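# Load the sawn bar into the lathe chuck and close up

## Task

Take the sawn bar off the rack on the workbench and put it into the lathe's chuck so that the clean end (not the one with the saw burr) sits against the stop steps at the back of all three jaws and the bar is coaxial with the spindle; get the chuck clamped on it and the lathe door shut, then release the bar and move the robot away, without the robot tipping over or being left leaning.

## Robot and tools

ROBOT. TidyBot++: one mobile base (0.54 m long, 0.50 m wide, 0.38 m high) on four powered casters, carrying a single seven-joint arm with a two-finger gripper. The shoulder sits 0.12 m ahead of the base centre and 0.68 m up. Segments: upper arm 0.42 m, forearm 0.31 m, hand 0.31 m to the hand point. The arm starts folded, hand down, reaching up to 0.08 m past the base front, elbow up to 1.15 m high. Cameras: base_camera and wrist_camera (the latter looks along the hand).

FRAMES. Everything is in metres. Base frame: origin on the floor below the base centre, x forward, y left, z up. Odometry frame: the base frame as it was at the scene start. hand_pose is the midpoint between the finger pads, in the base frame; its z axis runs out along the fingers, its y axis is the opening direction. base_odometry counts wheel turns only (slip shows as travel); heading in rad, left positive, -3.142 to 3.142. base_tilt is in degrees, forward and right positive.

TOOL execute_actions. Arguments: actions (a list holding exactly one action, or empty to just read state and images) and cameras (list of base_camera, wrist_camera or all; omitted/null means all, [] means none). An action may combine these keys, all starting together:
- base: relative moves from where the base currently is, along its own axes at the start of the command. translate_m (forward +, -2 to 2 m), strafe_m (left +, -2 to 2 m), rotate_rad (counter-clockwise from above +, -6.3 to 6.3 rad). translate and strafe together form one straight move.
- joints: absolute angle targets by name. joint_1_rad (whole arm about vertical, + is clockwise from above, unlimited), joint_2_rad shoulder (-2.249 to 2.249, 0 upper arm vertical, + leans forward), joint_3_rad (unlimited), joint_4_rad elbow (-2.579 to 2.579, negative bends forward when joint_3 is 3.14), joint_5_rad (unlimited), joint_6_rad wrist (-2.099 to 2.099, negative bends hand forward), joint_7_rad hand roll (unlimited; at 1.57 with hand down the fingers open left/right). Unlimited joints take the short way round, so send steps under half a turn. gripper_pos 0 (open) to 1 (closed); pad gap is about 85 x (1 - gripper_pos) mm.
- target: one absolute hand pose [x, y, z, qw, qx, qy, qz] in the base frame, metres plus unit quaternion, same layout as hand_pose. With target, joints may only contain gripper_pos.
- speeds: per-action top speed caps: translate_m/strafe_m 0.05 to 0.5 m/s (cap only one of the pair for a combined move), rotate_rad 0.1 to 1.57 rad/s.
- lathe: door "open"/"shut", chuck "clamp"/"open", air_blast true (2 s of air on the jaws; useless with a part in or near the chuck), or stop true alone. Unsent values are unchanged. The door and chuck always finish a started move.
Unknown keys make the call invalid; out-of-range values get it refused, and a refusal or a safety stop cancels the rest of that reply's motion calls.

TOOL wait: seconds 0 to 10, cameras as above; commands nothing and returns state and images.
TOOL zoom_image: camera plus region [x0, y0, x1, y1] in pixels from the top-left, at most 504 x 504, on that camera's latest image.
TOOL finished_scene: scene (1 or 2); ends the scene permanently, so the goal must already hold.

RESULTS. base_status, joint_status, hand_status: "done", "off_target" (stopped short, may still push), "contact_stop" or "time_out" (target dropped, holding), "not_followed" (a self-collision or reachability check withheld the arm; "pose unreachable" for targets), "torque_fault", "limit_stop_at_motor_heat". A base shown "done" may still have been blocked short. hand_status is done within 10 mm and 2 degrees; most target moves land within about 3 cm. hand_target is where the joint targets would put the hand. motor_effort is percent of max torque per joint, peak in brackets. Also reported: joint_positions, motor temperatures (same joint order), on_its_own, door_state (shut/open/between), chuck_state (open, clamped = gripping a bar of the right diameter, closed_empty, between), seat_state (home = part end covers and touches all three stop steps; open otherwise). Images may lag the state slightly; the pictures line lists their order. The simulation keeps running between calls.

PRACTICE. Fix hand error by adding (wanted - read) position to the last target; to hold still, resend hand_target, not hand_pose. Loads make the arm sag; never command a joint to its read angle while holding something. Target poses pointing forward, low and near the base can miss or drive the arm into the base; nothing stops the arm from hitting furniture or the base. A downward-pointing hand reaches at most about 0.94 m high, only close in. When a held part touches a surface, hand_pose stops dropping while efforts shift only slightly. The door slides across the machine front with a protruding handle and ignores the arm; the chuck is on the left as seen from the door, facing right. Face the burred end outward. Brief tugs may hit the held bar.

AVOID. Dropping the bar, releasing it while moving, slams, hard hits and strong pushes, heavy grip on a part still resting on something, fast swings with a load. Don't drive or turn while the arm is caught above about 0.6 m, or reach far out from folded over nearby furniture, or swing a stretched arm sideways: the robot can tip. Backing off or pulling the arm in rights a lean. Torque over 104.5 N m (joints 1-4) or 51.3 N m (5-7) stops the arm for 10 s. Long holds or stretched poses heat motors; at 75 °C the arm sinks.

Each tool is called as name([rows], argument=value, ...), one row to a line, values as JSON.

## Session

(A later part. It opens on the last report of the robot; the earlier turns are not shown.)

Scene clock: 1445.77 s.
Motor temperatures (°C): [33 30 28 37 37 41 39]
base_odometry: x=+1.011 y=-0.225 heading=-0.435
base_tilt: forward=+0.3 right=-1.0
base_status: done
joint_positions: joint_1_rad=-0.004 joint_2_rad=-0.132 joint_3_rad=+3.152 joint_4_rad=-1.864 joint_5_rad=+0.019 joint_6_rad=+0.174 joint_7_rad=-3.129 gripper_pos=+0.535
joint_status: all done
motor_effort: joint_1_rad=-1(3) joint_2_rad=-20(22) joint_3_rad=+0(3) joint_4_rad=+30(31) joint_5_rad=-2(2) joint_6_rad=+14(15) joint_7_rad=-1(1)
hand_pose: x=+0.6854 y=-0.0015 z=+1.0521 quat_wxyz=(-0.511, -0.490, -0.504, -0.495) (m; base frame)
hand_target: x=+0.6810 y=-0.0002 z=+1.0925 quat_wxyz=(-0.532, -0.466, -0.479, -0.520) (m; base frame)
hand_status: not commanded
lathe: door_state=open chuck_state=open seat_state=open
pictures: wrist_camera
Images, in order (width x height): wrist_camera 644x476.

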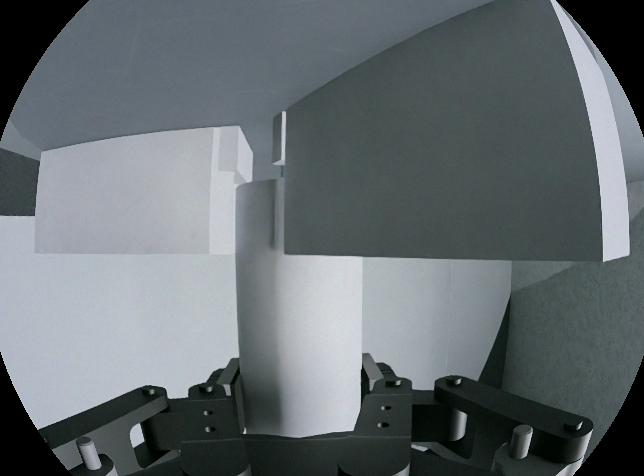

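execute_actions([
  {"base": {"strafe_m": 0.006}, "speeds": {"strafe_m": 0.05}, "joints": {"joint_2_rad": -0.137}},
], cameras=["wrist_camera"])

zoom_image(camera="wrist_camera", region=[225, 155, 295, 195])

Scene clock: 1451.77 s.
Motor temperatures (°C): [33 30 28 37 37 41 39]
base_odometry: x=+1.014 y=-0.219 heading=-0.435
base_tilt: forward=+0.3 right=-1.0
base_status: done
joint_positions: joint_1_rad=+0.000 joint_2_rad=-0.132 joint_3_rad=+3.153 joint_4_rad=-1.865 joint_5_rad=+0.019 joint_6_rad=+0.174 joint_7_rad=-3.129 gripper_pos=+0.535
joint_status: all done
motor_effort: joint_1_rad=-1(5) joint_2_rad=-19(21) joint_3_rad=+0(3) joint_4_rad=+30(32) joint_5_rad=-1(2) joint_6_rad=+14(15) joint_7_rad=+0(1)
hand_pose: x=+0.6851 y=-0.0041 z=+1.0521 quat_wxyz=(-0.512, -0.491, -0.502, -0.494) (m; base frame)
hand_target: x=+0.6830 y=-0.0002 z=+1.0897 quat_wxyz=(-0.531, -0.467, -0.481, -0.519) (m; base frame)
hand_status: not commanded
lathe: door_state=open chuck_state=open seat_state=open
pictures: wrist_camera
Images, in order (width x height): wrist_camera 644x476.

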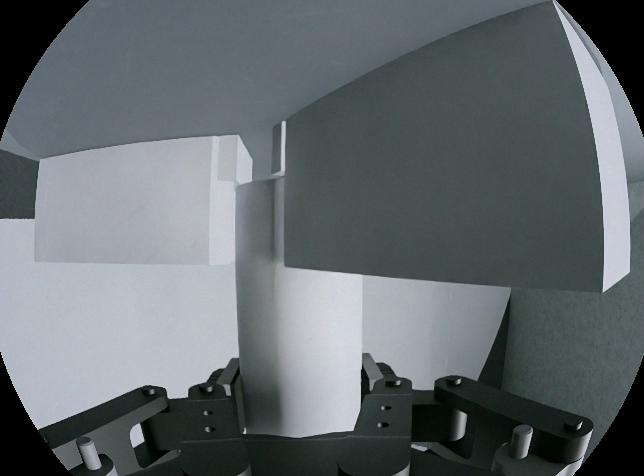

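Scaled by 7.200.

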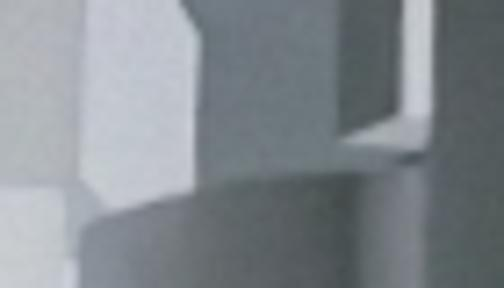

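execute_actions([
  {"joints": {"joint_1_rad": -0.04, "joint_2_rad": -0.133}, "lathe": {"chuck": "clamp"}},
], cameras=[])

wait(seconds=1.5, cameras=["wrist_camera"])

zoom_image(camera="wrist_camera", region=[225, 155, 295, 195])

Scene clock: 1482.23 s.
Motor temperatures (°C): [33 30 28 37 37 41 39]
base_odometry: x=+1.014 y=-0.219 heading=-0.435
base_tilt: forward=+0.3 right=-1.0
base_status: not commanded
joint_positions: joint_1_rad=-0.008 joint_2_rad=-0.136 joint_3_rad=+3.158 joint_4_rad=-1.870 joint_5_rad=+0.019 joint_6_rad=+0.174 joint_7_rad=-3.129 gripper_pos=+0.535
joint_status: all done
motor_effort: joint_1_rad=-5(6) joint_2_rad=-17(19) joint_3_rad=-4(5) joint_4_rad=+30(33) joint_5_rad=+0(2) joint_6_rad=+14(16) joint_7_rad=+0(1)
hand_pose: x=+0.6837 y=-0.0034 z=+1.0510 quat_wxyz=(-0.511, -0.492, -0.503, -0.494) (m; base frame)
hand_target: x=+0.6842 y=+0.0224 z=+1.0874 quat_wxyz=(-0.519, -0.458, -0.491, -0.529) (m; base frame)
hand_status: not commanded
lathe: door_state=open chuck_state=clamped seat_state=home
pictures: none
No camera images: "cameras" was empty.

Scene clock: 1483.73 s.
Motor temperatures (°C): [33 30 28 37 37 41 39]
base_odometry: x=+1.014 y=-0.219 heading=-0.435
base_tilt: forward=+0.3 right=-1.0
base_status: not commanded
joint_positions: joint_1_rad=-0.008 joint_2_rad=-0.136 joint_3_rad=+3.158 joint_4_rad=-1.870 joint_5_rad=+0.019 joint_6_rad=+0.174 joint_7_rad=-3.129 gripper_pos=+0.535
joint_status: all done
motor_effort: joint_1_rad=-5(6) joint_2_rad=-17(19) joint_3_rad=-4(5) joint_4_rad=+31(33) joint_5_rad=+0(2) joint_6_rad=+14(16) joint_7_rad=+0(1)
hand_pose: x=+0.6837 y=-0.0034 z=+1.0510 quat_wxyz=(-0.511, -0.492, -0.503, -0.494) (m; base frame)
hand_target: x=+0.6842 y=+0.0224 z=+1.0874 quat_wxyz=(-0.519, -0.458, -0.491, -0.529) (m; base frame)
hand_status: not commanded
wait: 1.50 s; at rest by 0.27 s
lathe: door_state=open chuck_state=clamped seat_state=home
pictures: wrist_camera
Images, in order (width x height): wrist_camera 644x476.

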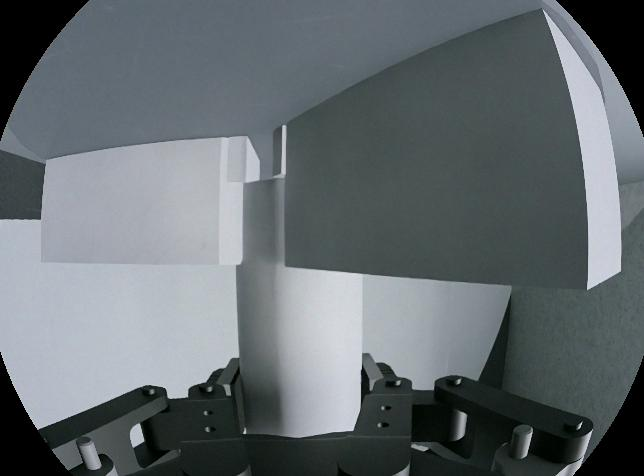

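Scaled by 7.200.

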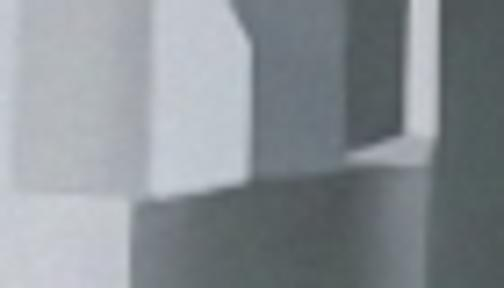

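execute_actions([
  {"joints": {"joint_1_rad": -0.008, "joint_2_rad": -0.136, "joint_3_rad": 3.157, "joint_4_rad": -1.868, "joint_5_rad": 0.03, "joint_6_rad": 0.178, "joint_7_rad": -3.131}},
], cameras=[])

execute_actions([
  {"joints": {"gripper_pos": 0.0}},
], cameras=["wrist_camera"])

Scene clock: 1495.43 s.
Motor temperatures (°C): [33 30 28 37 37 41 39]
base_odometry: x=+1.014 y=-0.219 heading=-0.435
base_tilt: forward=+0.3 right=-1.1
base_status: not commanded
joint_positions: joint_1_rad=-0.007 joint_2_rad=-0.136 joint_3_rad=+3.158 joint_4_rad=-1.870 joint_5_rad=+0.019 joint_6_rad=+0.173 joint_7_rad=-3.126 gripper_pos=+0.535
joint_status: all done
motor_effort: joint_1_rad=-2(5) joint_2_rad=-17(17) joint_3_rad=-1(5) joint_4_rad=+26(31) joint_5_rad=+0(1) joint_6_rad=+11(14) joint_7_rad=+1(1)
hand_pose: x=+0.6836 y=-0.0038 z=+1.0507 quat_wxyz=(-0.512, -0.491, -0.504, -0.493) (m; base frame)
hand_target: x=+0.6837 y=-0.0019 z=+1.0534 quat_wxyz=(-0.514, -0.487, -0.505, -0.494) (m; base frame)
hand_status: not commanded
lathe: door_state=open chuck_state=clamped seat_state=home
pictures: none
No camera images: "cameras" was empty.

Scene clock: 1496.53 s.
Motor temperatures (°C): [33 30 28 37 37 41 39]
base_odometry: x=+1.014 y=-0.219 heading=-0.435
base_tilt: forward=+0.3 right=-1.0
base_status: not commanded
joint_positions: joint_1_rad=-0.007 joint_2_rad=-0.136 joint_3_rad=+3.158 joint_4_rad=-1.867 joint_5_rad=+0.019 joint_6_rad=+0.173 joint_7_rad=-3.126 gripper_pos=+0.000
joint_status: all done
motor_effort: joint_1_rad=-1(2) joint_2_rad=-17(22) joint_3_rad=+0(1) joint_4_rad=+23(26) joint_5_rad=+0(1) joint_6_rad=+9(11) joint_7_rad=+0(1)
hand_pose: x=+0.6837 y=-0.0038 z=+1.0524 quat_wxyz=(-0.513, -0.490, -0.503, -0.494) (m; base frame)
hand_target: x=+0.6837 y=-0.0019 z=+1.0534 quat_wxyz=(-0.514, -0.487, -0.505, -0.494) (m; base frame)
hand_status: not commanded
lathe: door_state=open chuck_state=clamped seat_state=home
pictures: wrist_camera
Images, in order (width x height): wrist_camera 644x476.

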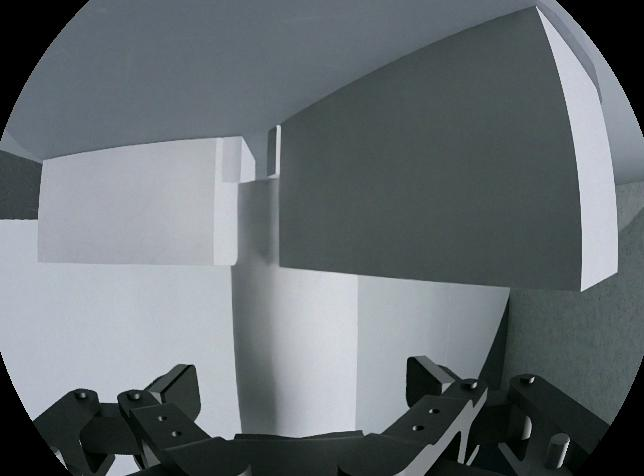

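execute_actions([
  {"base": {"translate_m": -0.6}},
], cameras=["wrist_camera"])

execute_actions([
  {"lathe": {"door": "shut"}},
], cameras=[])

wait(seconds=5, cameras=["wrist_camera", "base_camera"])

Scene clock: 1502.70 s.
Motor temperatures (°C): [33 30 28 37 37 41 39]
base_odometry: x=+0.470 y=+0.034 heading=-0.435
base_tilt: forward=+0.3 right=-1.0
base_status: done
joint_positions: joint_1_rad=-0.007 joint_2_rad=-0.144 joint_3_rad=+3.158 joint_4_rad=-1.867 joint_5_rad=+0.019 joint_6_rad=+0.173 joint_7_rad=-3.126 gripper_pos=+0.000
joint_status: not commanded
motor_effort: joint_1_rad=-1(1) joint_2_rad=-17(21) joint_3_rad=+0(0) joint_4_rad=+23(24) joint_5_rad=-1(1) joint_6_rad=+9(9) joint_7_rad=+0(1)
hand_pose: x=+0.6808 y=-0.0038 z=+1.0567 quat_wxyz=(-0.515, -0.489, -0.501, -0.495) (m; base frame)
hand_target: x=+0.6837 y=-0.0019 z=+1.0534 quat_wxyz=(-0.514, -0.487, -0.505, -0.494) (m; base frame)
hand_status: not commanded
lathe: door_state=open chuck_state=clamped seat_state=home
pictures: wrist_camera
Images, in order (width x height): wrist_camera 644x476.

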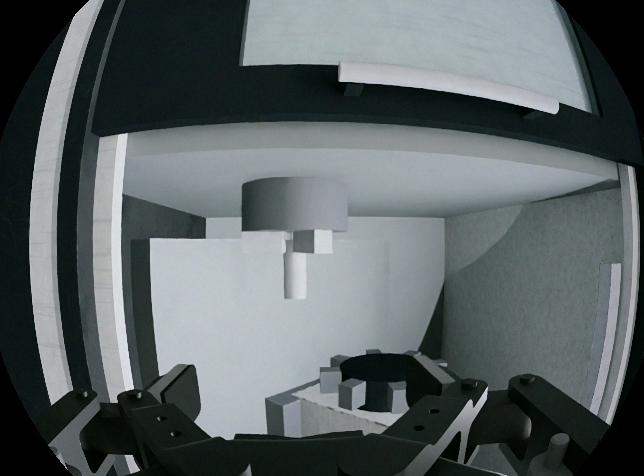

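Scene clock: 1503.00 s.
Motor temperatures (°C): [33 30 28 37 37 41 39]
base_odometry: x=+0.470 y=+0.034 heading=-0.435
base_tilt: forward=+0.3 right=-1.0
base_status: not commanded
joint_positions: joint_1_rad=-0.007 joint_2_rad=-0.144 joint_3_rad=+3.158 joint_4_rad=-1.867 joint_5_rad=+0.019 joint_6_rad=+0.173 joint_7_rad=-3.126 gripper_pos=+0.000
joint_status: not commanded
motor_effort: joint_1_rad=-1(1) joint_2_rad=-16(18) joint_3_rad=+0(0) joint_4_rad=+23(23) joint_5_rad=+0(1) joint_6_rad=+9(9) joint_7_rad=+0(0)
hand_pose: x=+0.6808 y=-0.0038 z=+1.0567 quat_wxyz=(-0.515, -0.489, -0.501, -0.495) (m; base frame)
hand_target: x=+0.6837 y=-0.0019 z=+1.0534 quat_wxyz=(-0.514, -0.487, -0.505, -0.494) (m; base frame)
hand_status: not commanded
lathe: door_state=between chuck_state=clamped seat_state=home
pictures: none
No camera images: "cameras" was empty.

Scene clock: 1508.00 s.
Motor temperatures (°C): [33 30 28 37 37 41 39]
base_odometry: x=+0.470 y=+0.034 heading=-0.435
base_tilt: forward=+0.3 right=-1.0
base_status: not commanded
joint_positions: joint_1_rad=-0.007 joint_2_rad=-0.144 joint_3_rad=+3.158 joint_4_rad=-1.867 joint_5_rad=+0.019 joint_6_rad=+0.173 joint_7_rad=-3.126 gripper_pos=+0.000
joint_status: not commanded
motor_effort: joint_1_rad=-1(1) joint_2_rad=-17(18) joint_3_rad=+0(0) joint_4_rad=+23(23) joint_5_rad=-1(1) joint_6_rad=+9(9) joint_7_rad=+0(0)
hand_pose: x=+0.6808 y=-0.0038 z=+1.0567 quat_wxyz=(-0.515, -0.489, -0.501, -0.495) (m; base frame)
hand_target: x=+0.6837 y=-0.0019 z=+1.0534 quat_wxyz=(-0.514, -0.487, -0.505, -0.494) (m; base frame)
hand_status: not commanded
wait: 5.00 s; at rest by 0.27 s
lathe: door_state=shut chuck_state=clamped seat_state=home
pictures: base_camera, wrist_camera
Images, in order (width x height): base_camera 644x364, wrist_camera 644x476.

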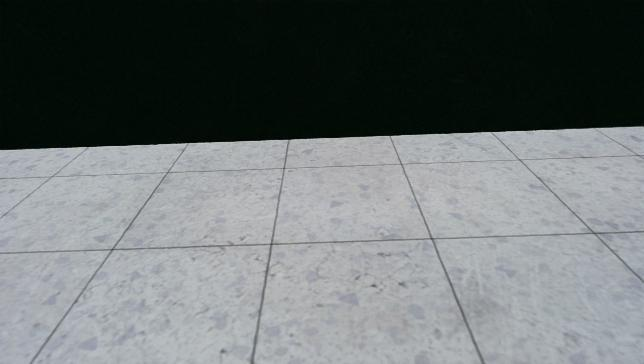

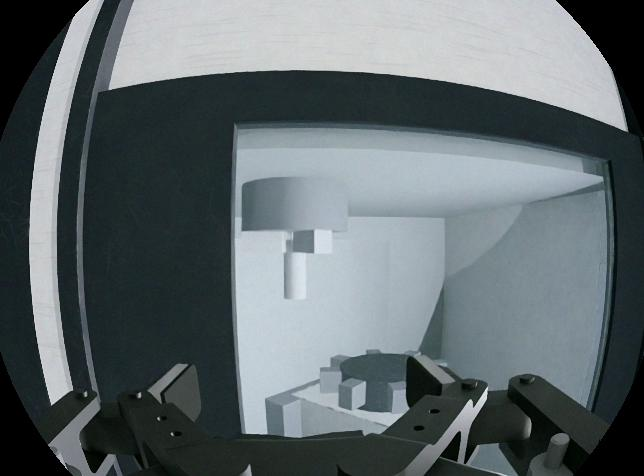

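I'll check the state once more before ending the scene.

execute_actions(actions=[])

Scene clock: 1511.17 s.
Motor temperatures (°C): [33 30 28 37 37 41 39]
base_odometry: x=+0.470 y=+0.034 heading=-0.435
base_tilt: forward=+0.3 right=-1.0
base_status: not commanded
joint_positions: joint_1_rad=-0.007 joint_2_rad=-0.144 joint_3_rad=+3.158 joint_4_rad=-1.867 joint_5_rad=+0.019 joint_6_rad=+0.173 joint_7_rad=-3.126 gripper_pos=+0.000
joint_status: not commanded
motor_effort: joint_1_rad=-1(1) joint_2_rad=-17(18) joint_3_rad=+0(0) joint_4_rad=+23(23) joint_5_rad=-1(1) joint_6_rad=+9(9) joint_7_rad=+0(0)
hand_pose: x=+0.6808 y=-0.0038 z=+1.0567 quat_wxyz=(-0.515, -0.489, -0.501, -0.495) (m; base frame)
hand_target: x=+0.6837 y=-0.0019 z=+1.0534 quat_wxyz=(-0.514, -0.487, -0.505, -0.494) (m; base frame)
hand_status: not commanded
lathe: door_state=shut chuck_state=clamped seat_state=home
pictures: base_camera, wrist_camera
Images, in order (width x height): base_camera 644x364, wrist_camera 644x476.

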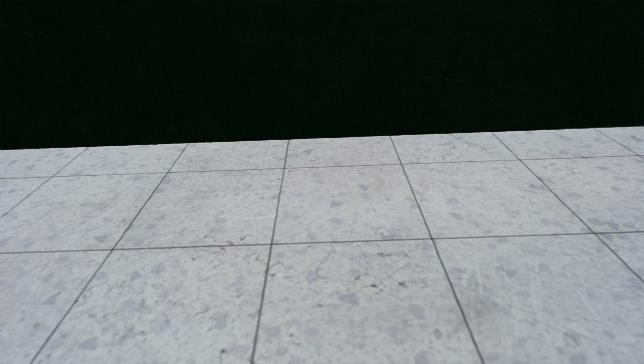

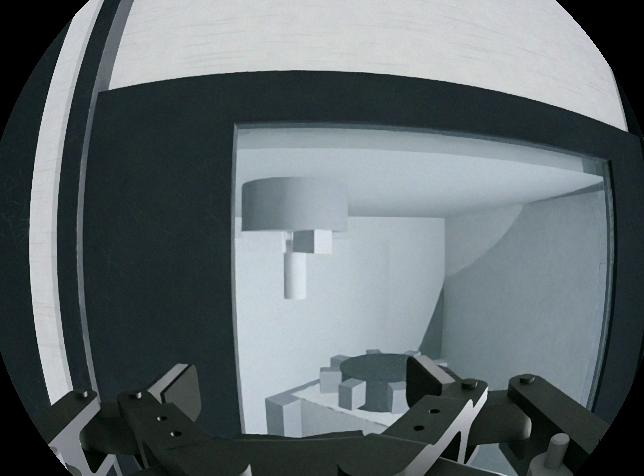

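finished_scene(scene=2)

The scene is finished: the task was done.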